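# Loop blue air tube and seat free end in coupling

## Task

Curve the blue air hose around so its loose end comes back and goes deep into the connector fitted on the hose's opposite end.

## Robot and tools

ROBOT. Two UR-type arms, left_arm and right_arm, each ending in a two-finger parallel gripper. Calibrated base places in the scene frame: left_arm at (+0.030, +0.695, 0) m, right_arm at (-0.074, -0.572, 0) m, both turned very slightly about z. Wrist joints are weak: contact torque limits are about 31-32 N m at the three wrist joints, 135 N m at the elbow, 297 N m at the shoulder joints. A held object's weight counts toward these.

FRAME. Every pose, velocity and target is in the scene frame: origin at table-top height halfway between the nominal bases, +z up, +x away from the robots over the table, left_arm on the +y side (this is unrelated to left/right in images). Reported hand poses can be a few centimetres off, more at long reach.

GRIPPER GEOMETRY. Fingers point along the gripper's own +z and open/close along its x. end_effector_position is the point between the pads; fingertips stick out 17.5 mm past it. A camera block juts about 10 cm toward the gripper's -y and rotates with it.

THE 20-NUMBER ROW (used by execute_actions and move). One flat list covering both arms, even if only one moves: left x, y, z, qw, qx, qy, qz, left gripper position, force_limit, speed, then the same ten for the right arm. x, y, z are an absolute place in metres and qw..qz an absolute orientation (w first), i.e. a pose for end_effector_position and end_effector_quat_wxyz, not an offset. The three gripper numbers each lie in [-1, 1]: position +1 = open (50 mm gap), about -0.65 = pads touching, -1 = close until an object blocks; force_limit -1 about 20 N per pad, 0 about 102 N, +1 about 185 N (actual grip can exceed by ~15 N); speed -1 = 20 mm/s, 0 = 85, +1 = 150. Both start at +1. To leave a gripper alone, repeat its last three numbers (0 is a real command). For an idle arm, resend the identical pose from the last result before it began idling; always repeat the same quaternion each row to hold orientation.

TOOLS.
- execute_actions(actions, cameras): actions is a list of actions; each action is a list of up to 15 rows, each row one control step of 1/30 s; a short action repeats its final row to fill 15 steps. An empty list just reports state and images. An action is rejected for both arms if any target lies more than 0.6 m from that gripper's current place along any of its axes; a malformed action or a failing first action rejects the whole call. The result also lists end_effector_position at some steps.
- move(target, speed, blend, stop_force, zero, blocking, cameras): drives each gripper in a straight line from its Hand target to the pose in target (one row, or a list of up to 15 rows as waypoints, all with the same finger numbers). No 0.6 m limit. speed: m/s, 0.002 to 3.2, default 0.25 (rotation up to twice that in rad/s); one value or one per waypoint. blend: corner rounding in m per waypoint, default 0. stop_force: N, 4 to 120, shared by both arms; an arm stops and backs off slightly when its wrist sensor feels that much push against its direction of travel (or 120 N in any direction). Unreliable while the gripper rotates; omit it when pulling away from something you press on. zero (default true) re-zeroes moving arms first. blocking=false returns after about 0.5 s while the move continues (not allowed with stop_force); a new move replaces a running one. Moves do not avoid obstacles; fast moves overshoot and hit harder. Keep paths away from an arm's own base, which can flip its shoulder. Fingers change at the start or on arrival at a later waypoint, pausing the arms. The result adds a move: line: done (within 3 mm and 2 degrees), off_target, moving, held or fault, plus limits=paced (pose clipped) or limits=held (steps withheld).
- wait(seconds 0 to 10): lets time run, arms hold; a running move continues.
- stop(): brakes a running move; fingers keep going.
- zoom_image(camera, region [x0, y0, x1, y1] in pixels, at most 504x504): closer look at the latest image of cam_high, cam_low, cam_table, cam_left_wrist or cam_right_wrist (all 896x504).
- zero_wrist_force(arm): subtracts the current wrist reading from later ones.
- read_manual(section): licence texts only.
- finished_scene(scene): the current scene's number; ends it irrevocably. The tube must stay inserted with no help from the robot.

RESULTS. Per arm: end_effector_position, end_effector_quat_wxyz, velocities (omitted when Joint velocities reads within noise), Hand target (where the arm is actually being sent, possibly short of your command), Tool commands, joint positions and torques (include arm weight; offset and noisy), Wrist force and Wrist torque in the gripper's own axes plus a line with the peak since last shown. Orientation commands are clipped to 32 degrees from the measured one each step, so large turns need several actions. object_status: 0 moving, 1 blocked while opening, 2 blocked while closing (a grip), 3 reached target or pads met (probably nothing held). position_measured in counts: gap in mm ≈ (250 - counts) x 0.202. A changed position value (by 0.01 or more) is needed before new force_limit/speed apply.

AVOID. Net force near 150 N (±25) or joint torque at a limit stops that arm for 10 s; it then yields to contact, so release a gripped fixed object before moving it. Being stiff, an arm aimed even slightly beyond a firm contact can fault. Arms must not collide or squeeze each other's fingers; that can end the scene. Do not drop the tube, release it while moving, slam, or let anything leave the table. Holding loads, stretched poses or pushing at unreachable poses heats motors: MOTOR HOT at 70 °C, brake stop of 30-60 s at 85 °C. Loose objects may occasionally be nudged by outside pushes.

Each tool is called after "Call:" by a JSON object that holds its "op" and its "data", one argument or row to a line.

## Session

Call:
{"op": "execute_actions", "data": {
  "actions": []
}}

Scene clock: 0.00 s.
left_arm: end_effector_position=(+0.1378, +0.1770, +0.2466) position_measured=3 object_status=3 end_effector_quat_wxyz=(-0.579, +0.653, -0.235, +0.428) | right_arm: end_effector_position=(+0.6090, -0.1040, +0.2961) position_measured=3 object_status=3 end_effector_quat_wxyz=(+0.641, -0.235, +0.712, -0.167)
Joint positions: left_arm=[-2.059 -1.152 1.891 -0.695 -1.035 -0.312] | right_arm=[4.258 -2.053 -2.184 0.84 0.51 -1.922]
Joint velocities: within noise
Joint torques (N m): no reading
Wrist force (N): no reading
Wrist torque (N m): no reading
Wrist force, peak (N): no reading
Hand target: left_arm +0.1378, +0.1770, +0.2466; -0.579, +0.653, -0.235, +0.428 | right_arm +0.6090, -0.1040, +0.2961; +0.641, -0.235, +0.712, -0.167
Tool commands: left_gripper/position=+1.0 left_gripper/force_limit=+1.0 left_gripper/speed=+1.0 right_gripper/position=+1.0 right_gripper/force_limit=+1.0 right_gripper/speed=+1.0

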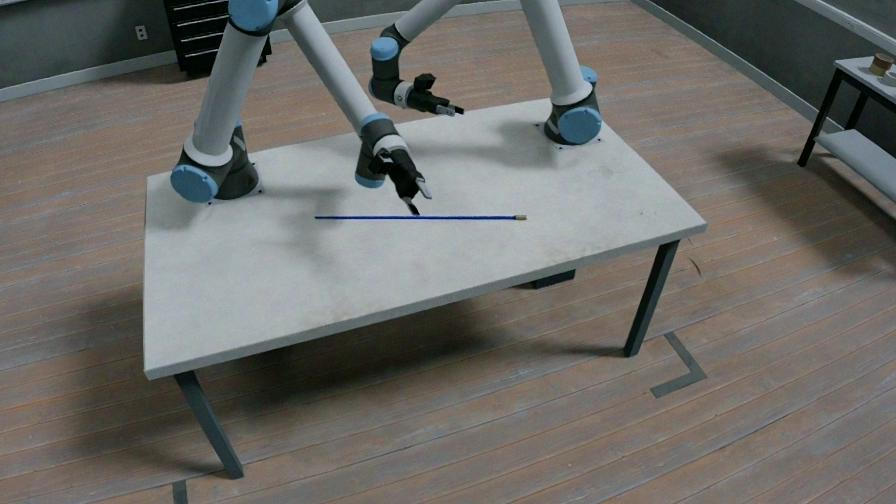

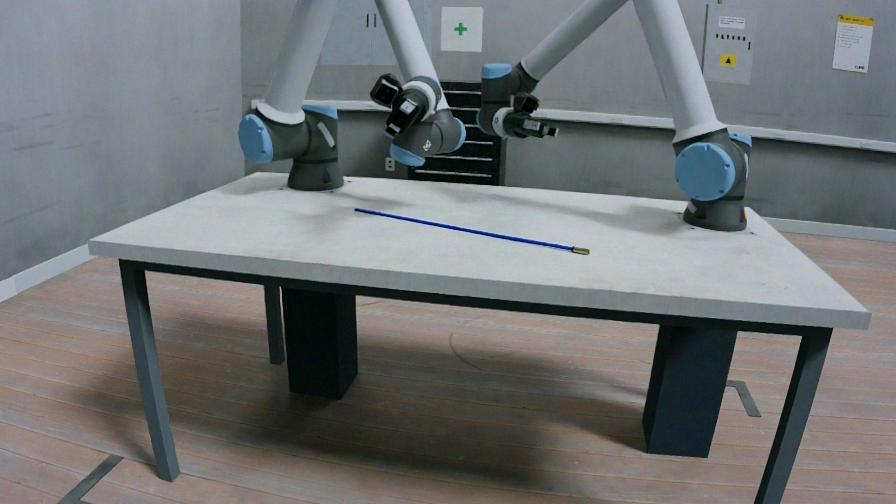

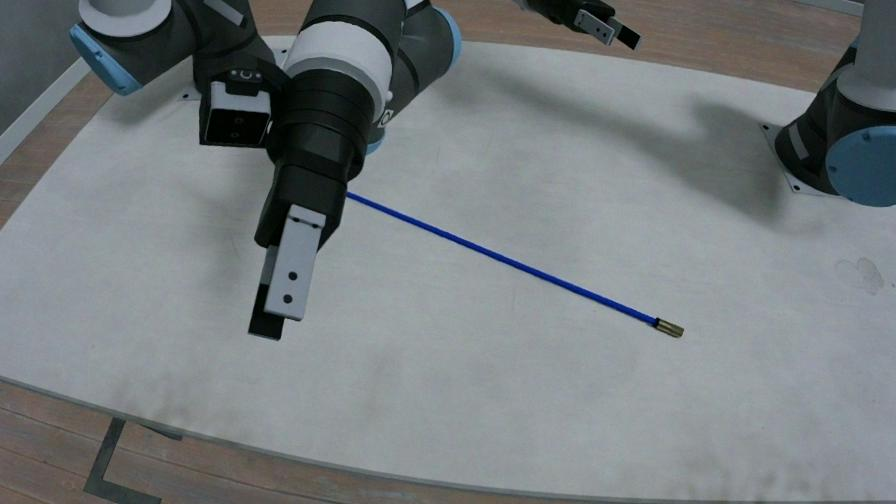

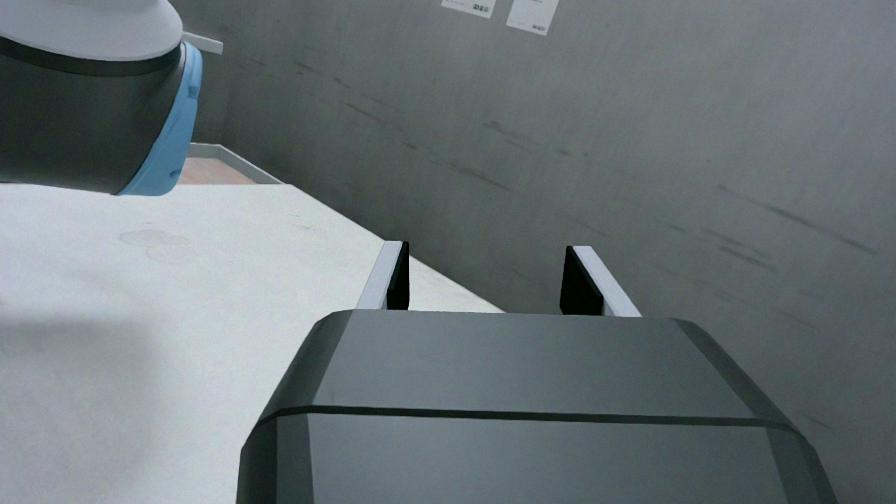

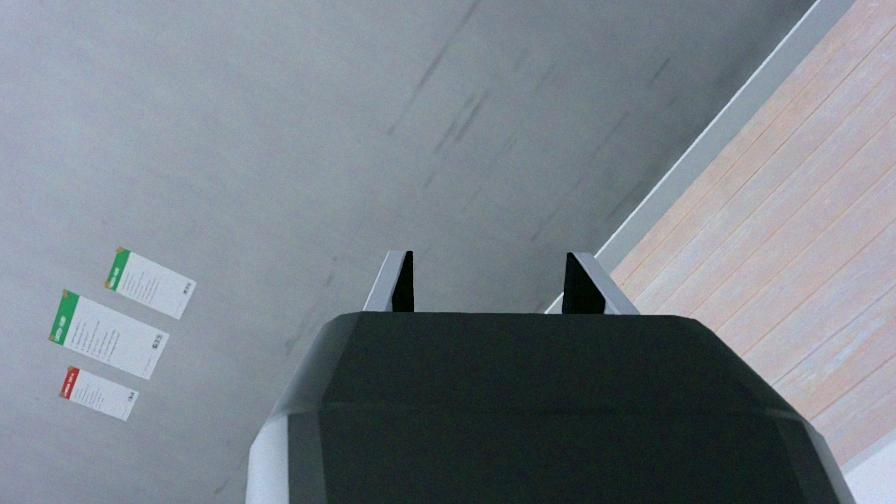

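Call:
{"op": "zoom_image", "data": {
  "camera": "cam_table",
  "region": [620, 290, 710, 350]
}}

Call:
{"op": "zoom_image", "data": {
  "camera": "cam_high",
  "region": [296, 190, 546, 240]
}}

Call:
{"op": "zoom_image", "data": {
  "camera": "cam_low",
  "region": [540, 230, 610, 270]
}}

Scaled by 5.600.

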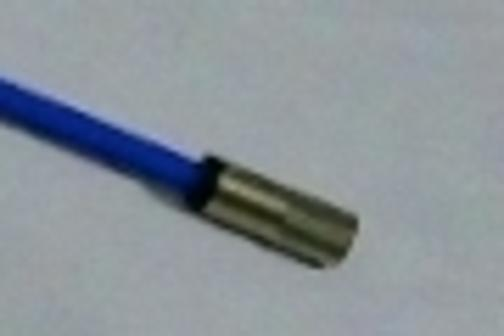

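Scaled by 2.016.

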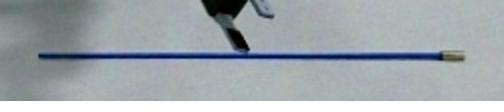

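Scaled by 7.200.

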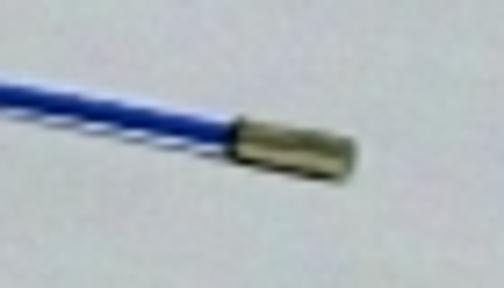

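Call:
{"op": "move", "data": {
  "target": [
    [0.1378,0.1770,0.2466,-0.579,0.653,-0.235,0.428,1,1,1,0.27,-0.25,0.2,0.1288,0.9785,-0.1586,-0.0209,1,1,1]
  ],
  "speed": 0.4,
  "cameras": ["cam_high","cam_table","cam_right_wrist"]
}}

Call:
{"op": "move", "data": {
  "target": [
    [0.42,0.24,0.14,0.0346,0.1562,0.9636,0.2136,1,1,1,0.27,-0.25,0.2,0.1288,0.9785,-0.1586,-0.0209,1,1,1]
  ],
  "speed": 0.4
}}

Scene clock: 128.43 s.
left_arm: end_effector_position=(+0.1378, +0.1770, +0.2466) position_measured=3 object_status=3 end_effector_quat_wxyz=(-0.579, +0.653, -0.235, +0.428) | right_arm: end_effector_position=(+0.2701, -0.2500, +0.2000) position_measured=3 object_status=3 end_effector_quat_wxyz=(+0.129, +0.979, -0.159, -0.021)
Joint positions: left_arm=[-2.059 -1.152 1.891 -0.696 -1.035 -0.313] | right_arm=[4.267 -1.394 -2.253 -1.325 1.545 -3.239]
Joint velocities: within noise
Joint torques (N m): left_arm=[-15.09 -75.95 -21.46 -1.28 2.6 -2.08] | right_arm=[16.66 9.34 48.63 1.1 -3.21 -2.28]
Wrist force (N): left_arm=[0.5 -0.1 0.1] | right_arm=[-0.1 -1.6 0.8]
Wrist torque (N m): left_arm=[-0.02 -0.08 0.00] | right_arm=[0.13 -0.87 -0.33]
Wrist force, peak (N): left_arm=[1.0 0.4 0.2] | right_arm=[-0.6 -1.5 1.2]
Hand target: left_arm +0.1378, +0.1770, +0.2466; -0.579, +0.653, -0.235, +0.428 | right_arm +0.2700, -0.2500, +0.2000; +0.129, +0.979, -0.159, -0.021
Off the commanded pose: left_arm 0.000 m, 0 deg | right_arm 0.000 m, 0 deg.
move: done
camera_calibration:
cam_right_wrist: T_world_to_cam=[[0.946613, -0.321499, -0.0237265, -0.32063], [-0.254006, -0.789158, 0.559206, -0.224258], [-0.198508, -0.523324, -0.828689, 0.223148], [0, 0, 0, 1]] pos_world=[0.290846, -0.163278, 0.30272]
Images, in order (width x height): cam_high 896x504, cam_table 896x504, cam_right_wrist 896x504.

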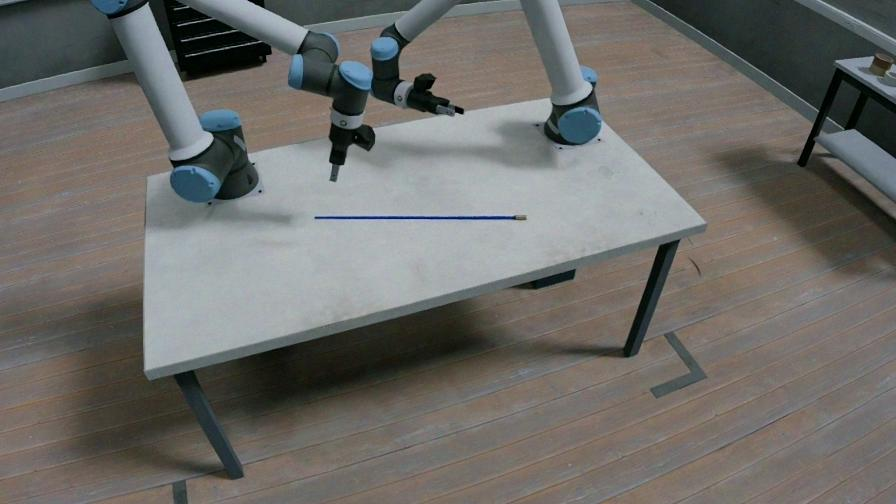

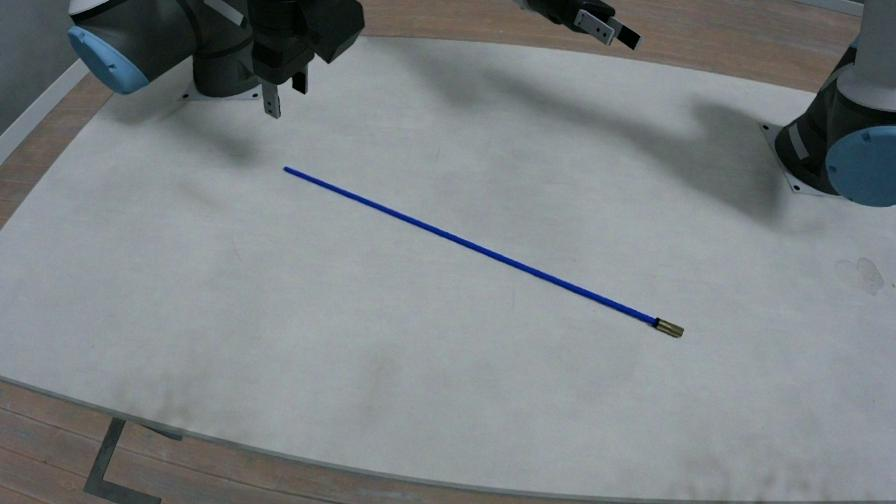

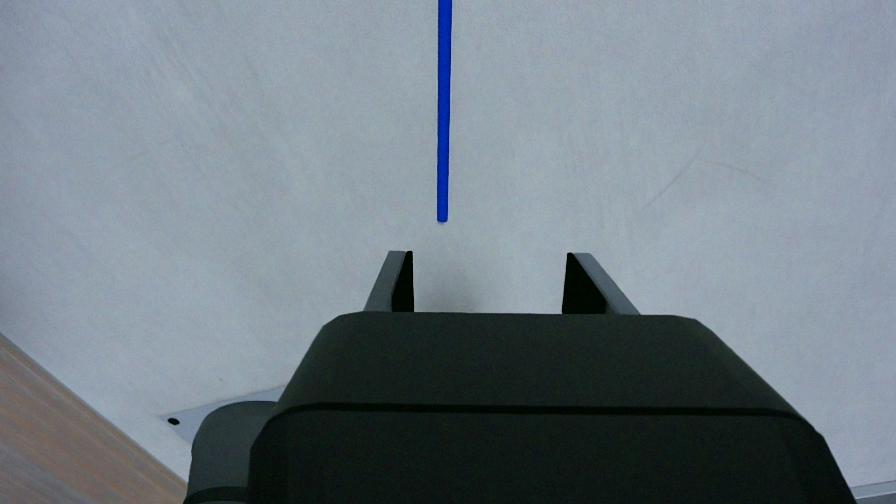

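Scene clock: 133.10 s.
left_arm: end_effector_position=(+0.4200, +0.2400, +0.1400) position_measured=3 object_status=3 end_effector_quat_wxyz=(+0.035, +0.156, +0.964, +0.214) | right_arm: end_effector_position=(+0.2700, -0.2500, +0.2000) position_measured=3 object_status=3 end_effector_quat_wxyz=(+0.129, +0.979, -0.159, -0.021)
Joint positions: left_arm=[-1.324 -1.441 2.092 -1.857 -1.326 3.707] | right_arm=[4.267 -1.394 -2.253 -1.326 1.545 -3.24]
Joint velocities: within noise
Joint torques (N m): left_arm=[16.45 -42.33 -54.35 -0.08 -2.54 2.13] | right_arm=[16.44 7.11 45.86 1 -2.78 -1.52]
Wrist force (N): left_arm=[-0.5 -2.6 0.9] | right_arm=[-0.2 -1.5 0.6]
Wrist torque (N m): left_arm=[0.15 0.12 0.26] | right_arm=[0.15 -0.86 -0.33]
Wrist force, peak (N): left_arm=[-0.9 -3.0 1.3] | right_arm=[-0.1 -1.7 0.8]
Hand target: left_arm +0.4200, +0.2400, +0.1400; +0.035, +0.156, +0.964, +0.214 | right_arm +0.2700, -0.2500, +0.2000; +0.129, +0.979, -0.159, -0.021
Off the commanded pose: left_arm 0.000 m, 0 deg | right_arm 0.000 m, 0 deg.
move: done
camera_calibration:
cam_left_wrist: T_world_to_cam=[[-0.948377, 0.314565, -0.0403751, 0.341095], [0.189259, 0.663501, 0.723842, -0.326881], [0.254484, 0.678834, -0.688783, -0.0380037], [0, 0, 0, 1]] pos_world=[0.395023, 0.135388, 0.224206]
cam_right_wrist: T_world_to_cam=[[0.946714, -0.321195, -0.0237993, -0.320495], [-0.25362, -0.789002, 0.5596, -0.224432], [-0.198519, -0.523746, -0.828421, 0.2229], [0, 0, 0, 1]] pos_world=[0.290747, -0.163276, 0.302619]

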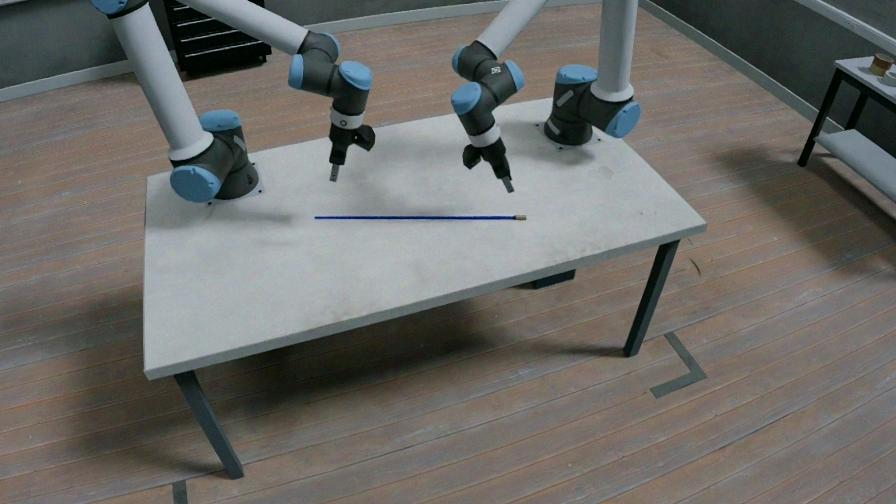

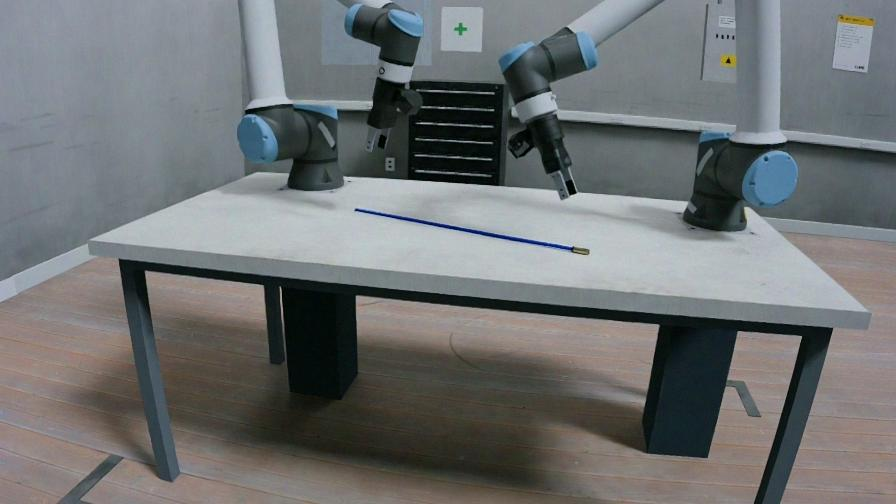

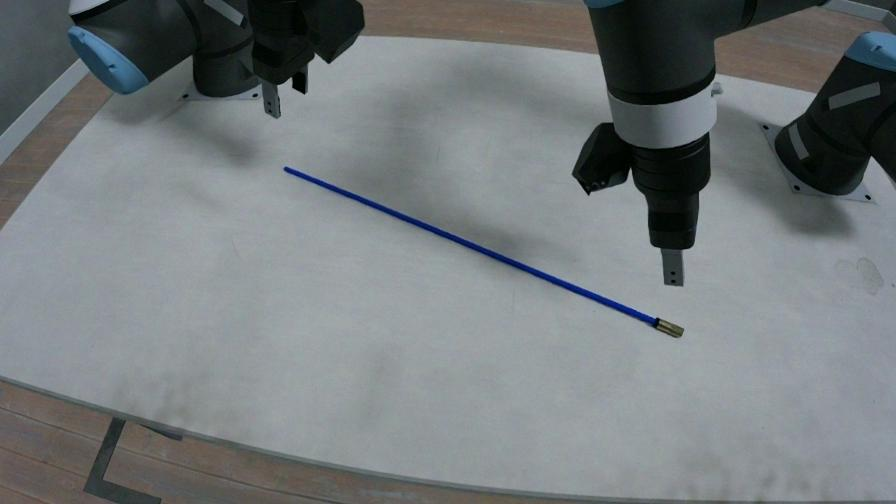

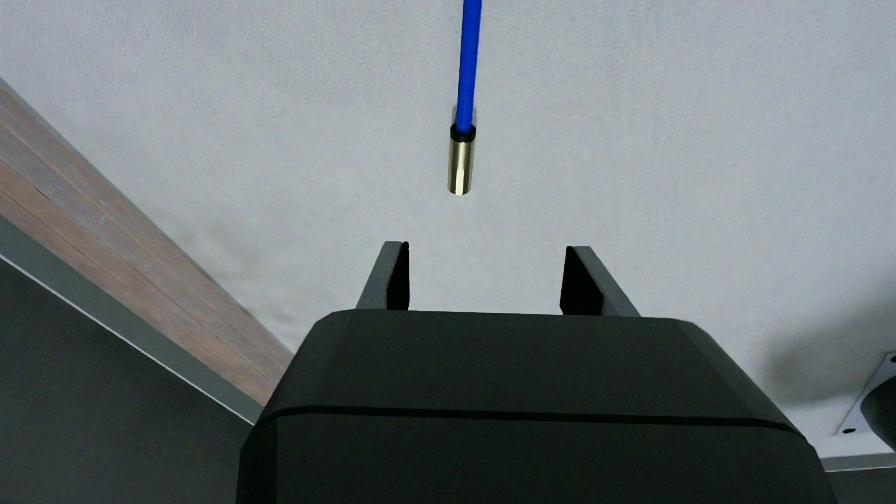

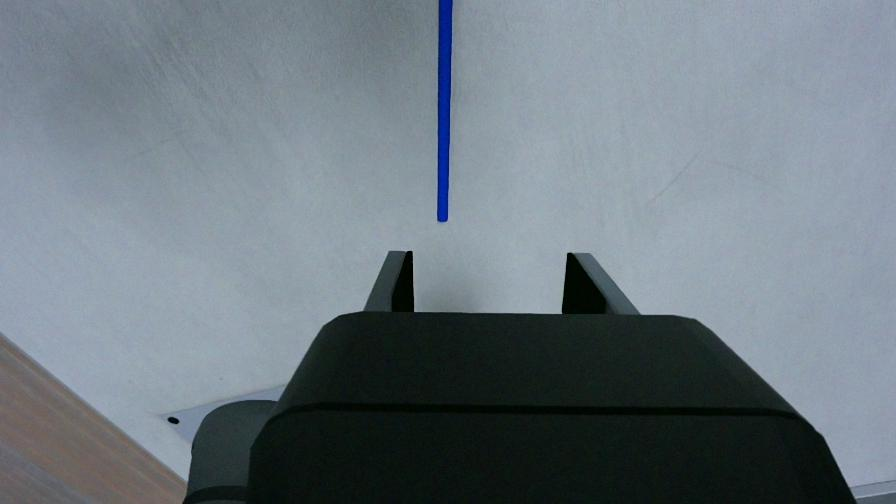

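Call:
{"op": "move", "data": {
  "target": [
    [0.441,0.274,0.06,0.0223,0.1696,0.9768,0.1286,1,1,1,0.27,-0.25,0.2,0.1288,0.9785,-0.1586,-0.0209,1,1,1]
  ],
  "speed": 0.2,
  "cameras": ["cam_left_wrist","cam_table"]
}}

Call:
{"op": "move", "data": {
  "target": [
    [0.441,0.274,0.005,0.0223,0.1696,0.9768,0.1286,1,1,1,0.27,-0.25,0.2,0.1288,0.9785,-0.1586,-0.0209,1,1,1]
  ],
  "speed": 0.015,
  "stop_force": 5,
  "cameras": ["cam_left_wrist","cam_table"]
}}

Scene clock: 169.97 s.
left_arm: end_effector_position=(+0.4410, +0.2740, +0.0601) position_measured=3 object_status=3 end_effector_quat_wxyz=(+0.022, +0.170, +0.977, +0.129) | right_arm: end_effector_position=(+0.2700, -0.2500, +0.2000) position_measured=3 object_status=3 end_effector_quat_wxyz=(+0.129, +0.979, -0.159, -0.021)
Joint positions: left_arm=[-1.23 -1.407 2.246 -2.212 -1.398 3.852] | right_arm=[4.267 -1.394 -2.253 -1.326 1.545 -3.24]
Joint velocities: within noise
Joint torques (N m): left_arm=[16.62 -38.66 -24.79 -8.91 -2.93 2.15] | right_arm=[14.91 10.71 45.92 1.23 -3.26 -2.28]
Wrist force (N): left_arm=[-0.4 -2.7 0.8] | right_arm=[-0.1 -1.3 0.6]
Wrist torque (N m): left_arm=[-0.04 0.19 0.27] | right_arm=[0.18 -0.88 -0.33]
Wrist force, peak (N): left_arm=[-0.8 -2.2 2.7] | right_arm=[-0.2 -1.7 0.9]
Hand target: left_arm +0.4410, +0.2740, +0.0600; +0.022, +0.170, +0.977, +0.129 | right_arm +0.2700, -0.2500, +0.2000; +0.129, +0.979, -0.159, -0.021
Off the commanded pose: left_arm 0.000 m, 0 deg | right_arm 0.000 m, 0 deg.
move: done
camera_calibration:
cam_left_wrist: T_world_to_cam=[[-0.943364, 0.32942, -0.0393353, 0.340887], [0.243175, 0.767247, 0.593463, -0.339912], [0.225678, 0.550287, -0.803899, -0.0665656], [0, 0, 0, 1]] pos_world=[0.419261, 0.185131, 0.161622]
Images, in order (width x height): cam_table 896x504, cam_left_wrist 896x504.

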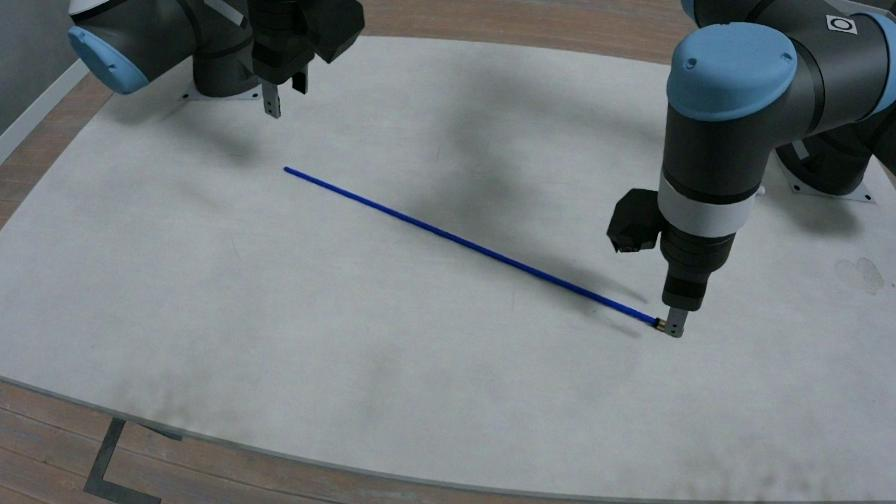

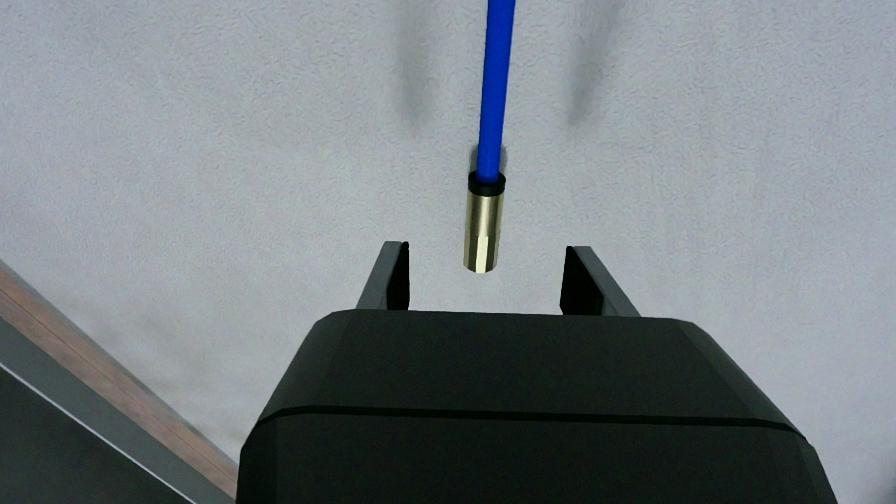

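Scene clock: 174.23 s.
left_arm: end_effector_position=(+0.4410, +0.2740, +0.0193) position_measured=3 object_status=3 end_effector_quat_wxyz=(+0.022, +0.170, +0.977, +0.129) | right_arm: end_effector_position=(+0.2700, -0.2500, +0.2000) position_measured=3 object_status=3 end_effector_quat_wxyz=(+0.129, +0.979, -0.159, -0.021)
Joint positions: left_arm=[-1.23 -1.341 2.27 -2.303 -1.398 3.852] | right_arm=[4.267 -1.394 -2.253 -1.326 1.545 -3.24]
Joint velocities: within noise
Joint torques (N m): left_arm=[5.88 -58.86 -42.34 -0.18 -2.88 -0.89] | right_arm=[17.57 10.24 45.85 1.11 -3.03 -1.86]
Wrist force (N): left_arm=[-2.4 -2.6 -4.0] | right_arm=[0.1 -1.4 0.6]
Wrist torque (N m): left_arm=[-0.06 0.50 0.32] | right_arm=[0.17 -0.92 -0.33]
Wrist force, peak (N): left_arm=[13.1 24.3 -62.0] | right_arm=[0.4 -1.7 0.7]
Hand target: left_arm +0.4410, +0.2740, +0.0193; +0.022, +0.170, +0.977, +0.129 | right_arm +0.2700, -0.2500, +0.2000; +0.129, +0.979, -0.159, -0.021
Off the commanded pose: left_arm 0.014 m, 0 deg | right_arm 0.000 m, 0 deg.
move: contact (left_arm)
camera_calibration:
cam_left_wrist: T_world_to_cam=[[-0.943365, 0.329427, -0.0392487, 0.339242], [0.243265, 0.767316, 0.593336, -0.31587], [0.225577, 0.550185, -0.803997, -0.0992664], [0, 0, 0, 1]] pos_world=[0.419262, 0.185232, 0.120922]
Images, in order (width x height): cam_table 896x504, cam_left_wrist 896x504.

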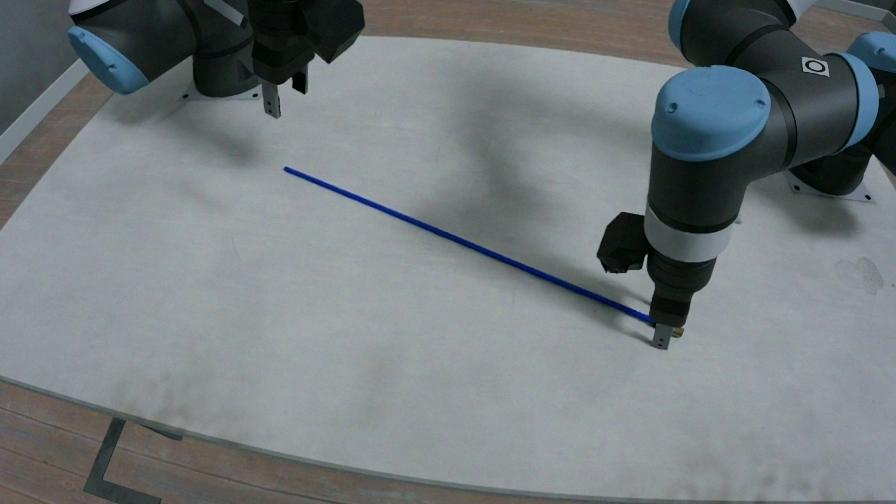

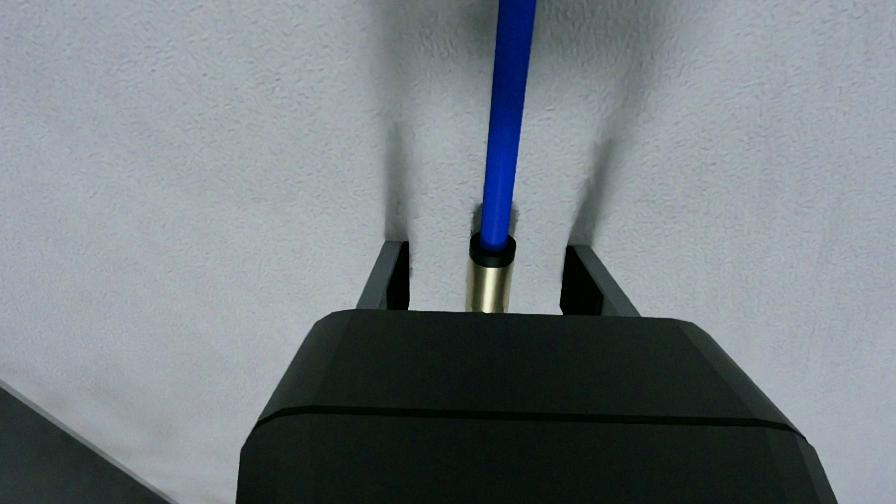

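Call:
{"op": "move", "data": {
  "target": [
    [0.441,0.274,0.0207,0.0223,0.1696,0.9768,0.1286,1,1,1,0.27,-0.25,0.2,0.1288,0.9785,-0.1586,-0.0209,1,1,1],
    [0.441,0.274,0.0207,0.0223,0.1696,0.9768,0.1286,-1,0,-0.7,0.27,-0.25,0.2,0.1288,0.9785,-0.1586,-0.0209,1,1,1]
  ],
  "speed": 0.1,
  "cameras": ["cam_left_wrist","cam_table"]
}}

Scene clock: 191.63 s.
left_arm: end_effector_position=(+0.4410, +0.2740, +0.0207) position_measured=189 object_status=2 end_effector_quat_wxyz=(+0.022, +0.170, +0.977, +0.129) | right_arm: end_effector_position=(+0.2700, -0.2500, +0.2000) position_measured=3 object_status=3 end_effector_quat_wxyz=(+0.129, +0.979, -0.159, -0.021)
Joint positions: left_arm=[-1.23 -1.343 2.27 -2.3 -1.398 3.852] | right_arm=[4.267 -1.394 -2.253 -1.326 1.545 -3.24]
Joint velocities: within noise
Joint torques (N m): left_arm=[-9.29 -59.36 -45 -0.46 -2.6 0.38] | right_arm=[14.12 10.31 46.02 1.49 -2.63 -1.53]
Wrist force (N): left_arm=[-1.3 -3.1 0.8] | right_arm=[0.0 -1.3 0.5]
Wrist torque (N m): left_arm=[-0.15 0.42 0.33] | right_arm=[0.19 -0.89 -0.33]
Wrist force, peak (N): left_arm=[-2.4 -2.7 -4.2] | right_arm=[-0.1 -1.7 0.8]
Hand target: left_arm +0.4410, +0.2740, +0.0207; +0.022, +0.170, +0.977, +0.129 | right_arm +0.2700, -0.2500, +0.2000; +0.129, +0.979, -0.159, -0.021
Off the commanded pose: left_arm 0.000 m, 0 deg | right_arm 0.000 m, 0 deg.
move: done
camera_calibration:
cam_left_wrist: T_world_to_cam=[[-0.943343, 0.32948, -0.0393243, 0.339283], [0.24326, 0.767303, 0.593356, -0.31664], [0.225672, 0.550172, -0.803979, -0.098261], [0, 0, 0, 1]] pos_world=[0.419261, 0.185232, 0.122222]
Images, in order (width x height): cam_table 896x504, cam_left_wrist 896x504.

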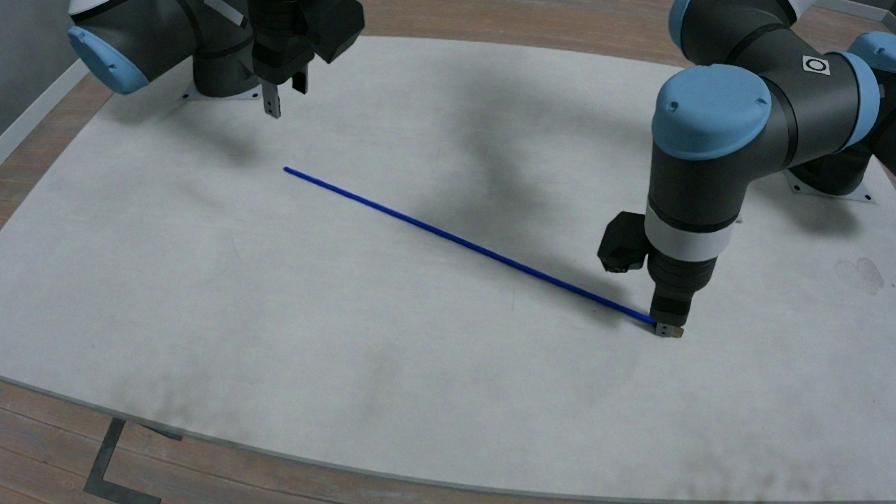

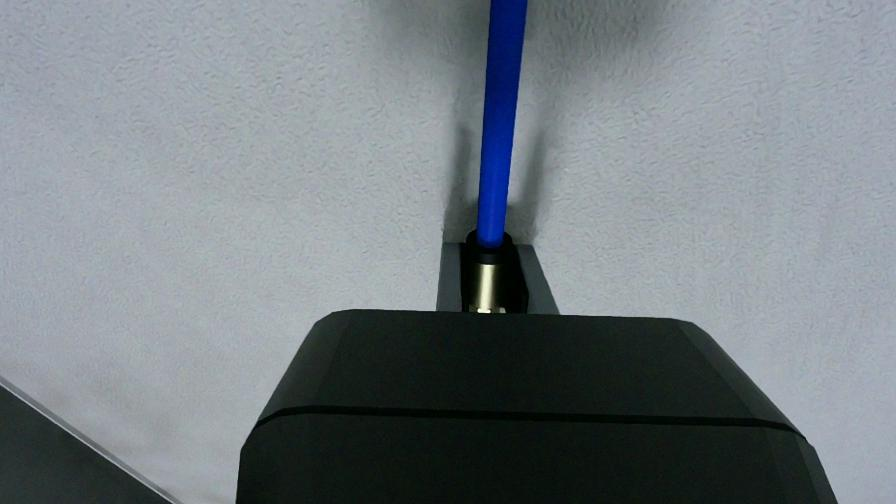

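Call:
{"op": "move", "data": {
  "target": [
    [0.4347,0.256,0.158,0.0414,0.1660,0.9560,0.2383,-1,0,-0.7,0.27,-0.25,0.2,0.1288,0.9785,-0.1586,-0.0209,1,1,1]
  ],
  "speed": 0.1
}}

Scene clock: 205.77 s.
left_arm: end_effector_position=(+0.4347, +0.2560, +0.1579) position_measured=189 object_status=2 end_effector_quat_wxyz=(+0.041, +0.166, +0.956, +0.238) | right_arm: end_effector_position=(+0.2700, -0.2500, +0.2000) position_measured=3 object_status=3 end_effector_quat_wxyz=(+0.129, +0.979, -0.159, -0.021)
Joint positions: left_arm=[-1.311 -1.455 2.075 -1.79 -1.284 3.73] | right_arm=[4.267 -1.394 -2.253 -1.326 1.545 -3.24]
Joint velocities: within noise
Joint torques (N m): left_arm=[-14.98 -61.04 -56.03 -0.29 4.75 -2.9] | right_arm=[14.64 11.18 45.77 1.74 -2.45 -1.68]
Wrist force (N): left_arm=[-0.7 -3.0 1.9] | right_arm=[-0.1 -1.3 0.5]
Wrist torque (N m): left_arm=[0.06 0.19 0.27] | right_arm=[0.18 -0.88 -0.33]
Wrist force, peak (N): left_arm=[-1.6 -3.3 2.2] | right_arm=[-0.1 -1.7 0.7]
Hand target: left_arm +0.4347, +0.2560, +0.1580; +0.041, +0.166, +0.956, +0.238 | right_arm +0.2700, -0.2500, +0.2000; +0.129, +0.979, -0.159, -0.021
Off the commanded pose: left_arm 0.000 m, 0 deg | right_arm 0.000 m, 0 deg.
move: done
camera_calibration:
cam_left_wrist: T_world_to_cam=[[-0.9403, 0.337966, -0.0401854, 0.341307], [0.191323, 0.622534, 0.758846, -0.349175], [0.281481, 0.705854, -0.650029, -0.0651196], [0, 0, 0, 1]] pos_world=[0.406066, 0.147988, 0.236356]
cam_right_wrist: T_world_to_cam=[[0.946714, -0.321195, -0.0237993, -0.320495], [-0.25362, -0.789002, 0.5596, -0.224432], [-0.198519, -0.523746, -0.828421, 0.2229], [0, 0, 0, 1]] pos_world=[0.290747, -0.163276, 0.302619]

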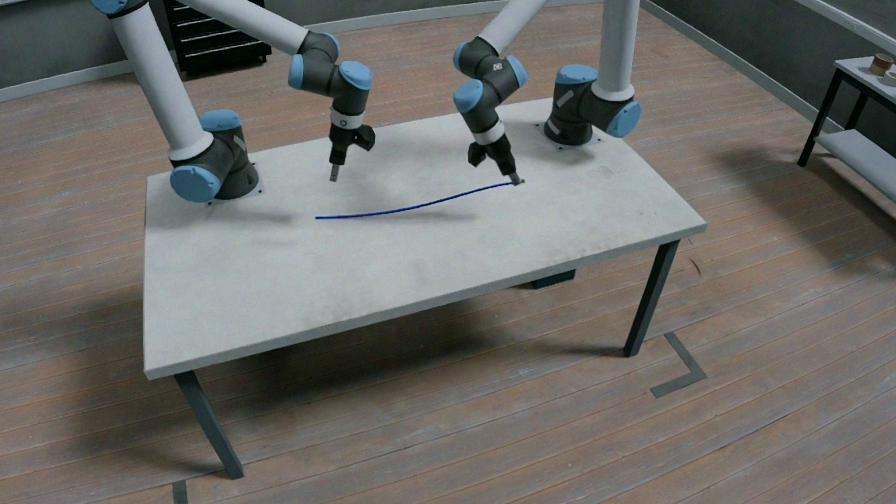

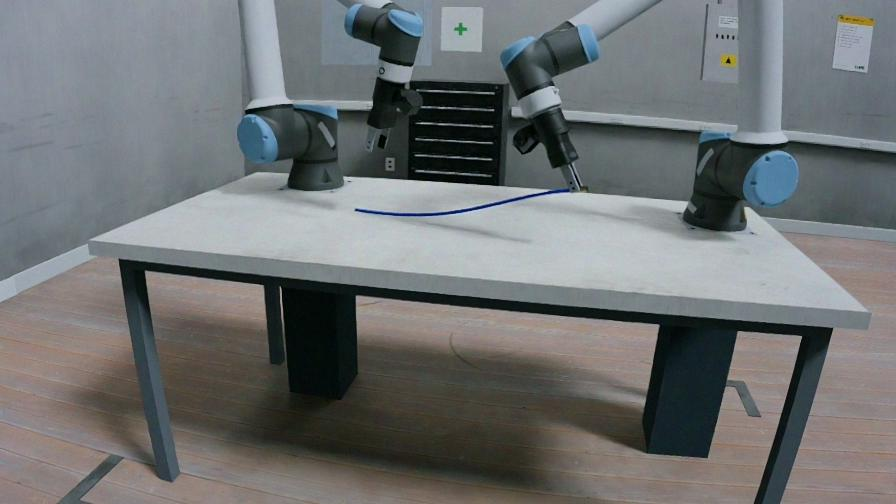

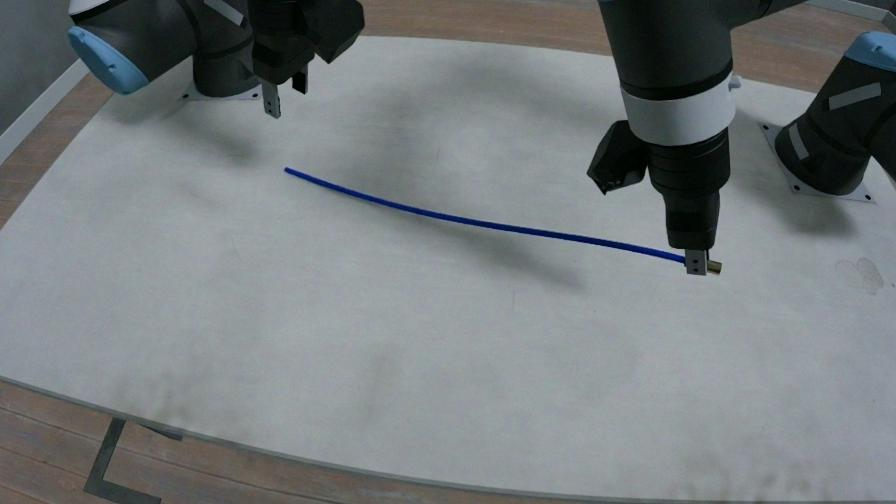

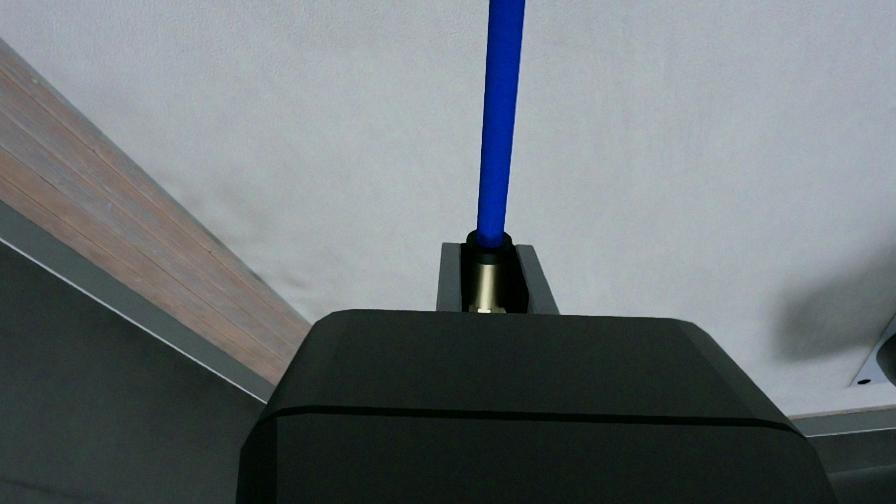

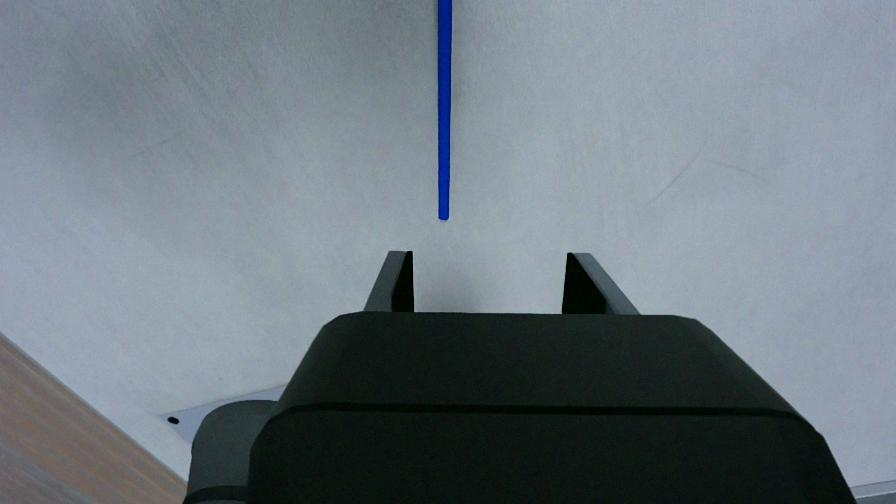

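Call:
{"op": "move", "data": {
  "target": [
    [0.425,0.228,0.24,0.0223,0.1696,0.9768,0.1286,-1,0,-0.7,0.27,-0.25,0.2,0.1288,0.9785,-0.1586,-0.0209,1,1,1]
  ],
  "speed": 0.1
}}

Call:
{"op": "zoom_image", "data": {
  "camera": "cam_low",
  "region": [330, 130, 630, 260]
}}

Scene clock: 221.07 s.
left_arm: end_effector_position=(+0.4250, +0.2281, +0.2398) position_measured=189 object_status=2 end_effector_quat_wxyz=(+0.022, +0.170, +0.977, +0.129) | right_arm: end_effector_position=(+0.2700, -0.2500, +0.2000) position_measured=3 object_status=3 end_effector_quat_wxyz=(+0.129, +0.979, -0.159, -0.021)
Joint positions: left_arm=[-1.281 -1.574 2.032 -1.822 -1.408 3.801] | right_arm=[4.267 -1.394 -2.253 -1.326 1.545 -3.24]
Joint velocities: within noise
Joint torques (N m): left_arm=[15.58 -53.47 -62.26 -8.61 -3.25 2.75] | right_arm=[12.63 9.17 44.83 1.65 -2.33 -2.36]
Wrist force (N): left_arm=[-0.8 -1.8 1.4] | right_arm=[0.0 -1.5 0.6]
Wrist torque (N m): left_arm=[0.12 0.17 0.28] | right_arm=[0.14 -0.89 -0.33]
Wrist force, peak (N): left_arm=[-1.4 -3.4 2.2] | right_arm=[-0.3 -1.7 0.7]
Hand target: left_arm +0.4250, +0.2280, +0.2400; +0.022, +0.170, +0.977, +0.129 | right_arm +0.2700, -0.2500, +0.2000; +0.129, +0.979, -0.159, -0.021
Off the commanded pose: left_arm 0.000 m, 0 deg | right_arm 0.000 m, 0 deg.
move: done
camera_calibration:
cam_left_wrist: T_world_to_cam=[[-0.943343, 0.329483, -0.0392938, 0.347947], [0.243151, 0.766983, 0.593814, -0.407463], [0.225789, 0.550616, -0.803642, 0.106506], [0, 0, 0, 1]] pos_world=[0.403261, 0.13923, 0.341222]
cam_right_wrist: T_world_to_cam=[[0.946714, -0.321195, -0.0237993, -0.320495], [-0.25362, -0.789002, 0.5596, -0.224432], [-0.198519, -0.523746, -0.828421, 0.2229], [0, 0, 0, 1]] pos_world=[0.290747, -0.163276, 0.302619]

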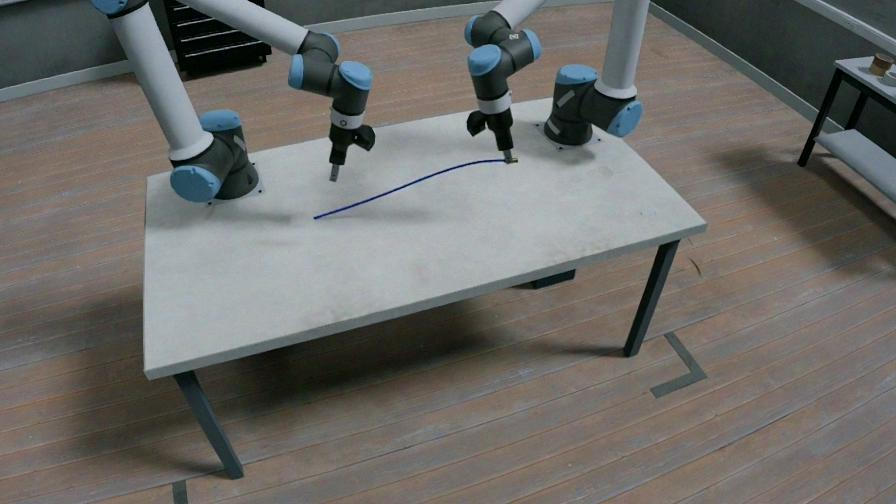

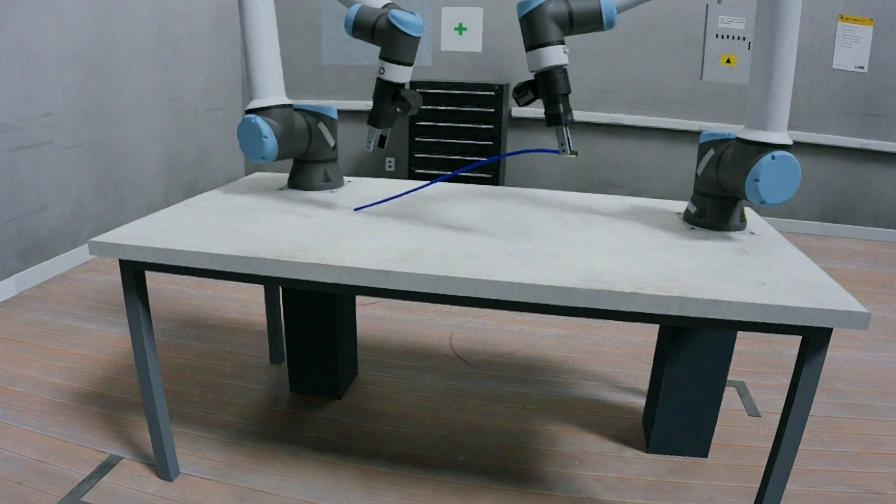

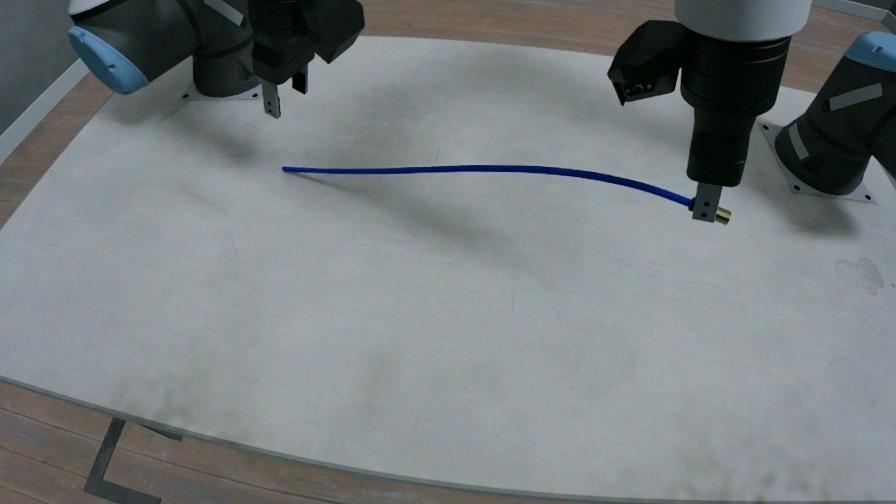

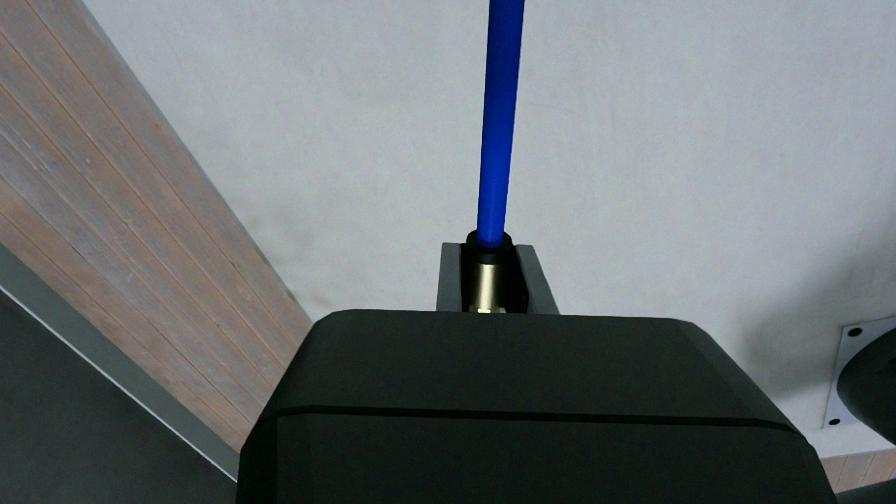

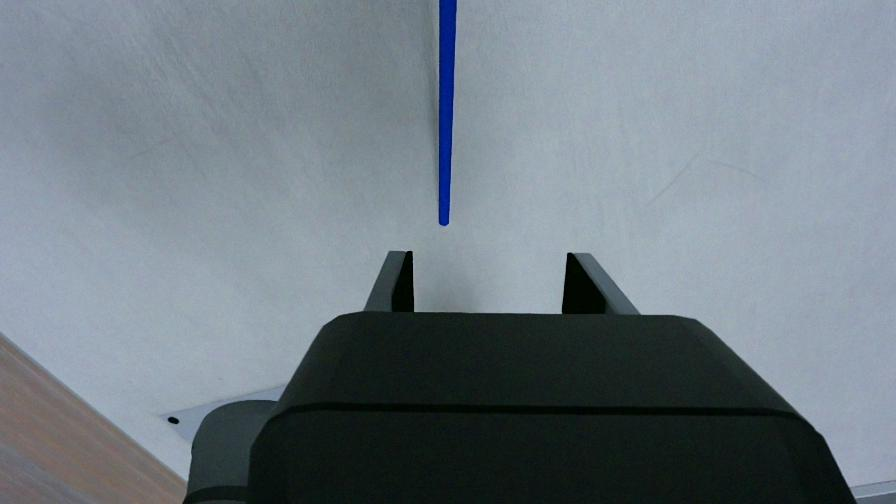

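Scaled by 1.680.

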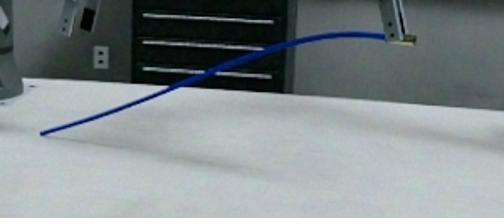

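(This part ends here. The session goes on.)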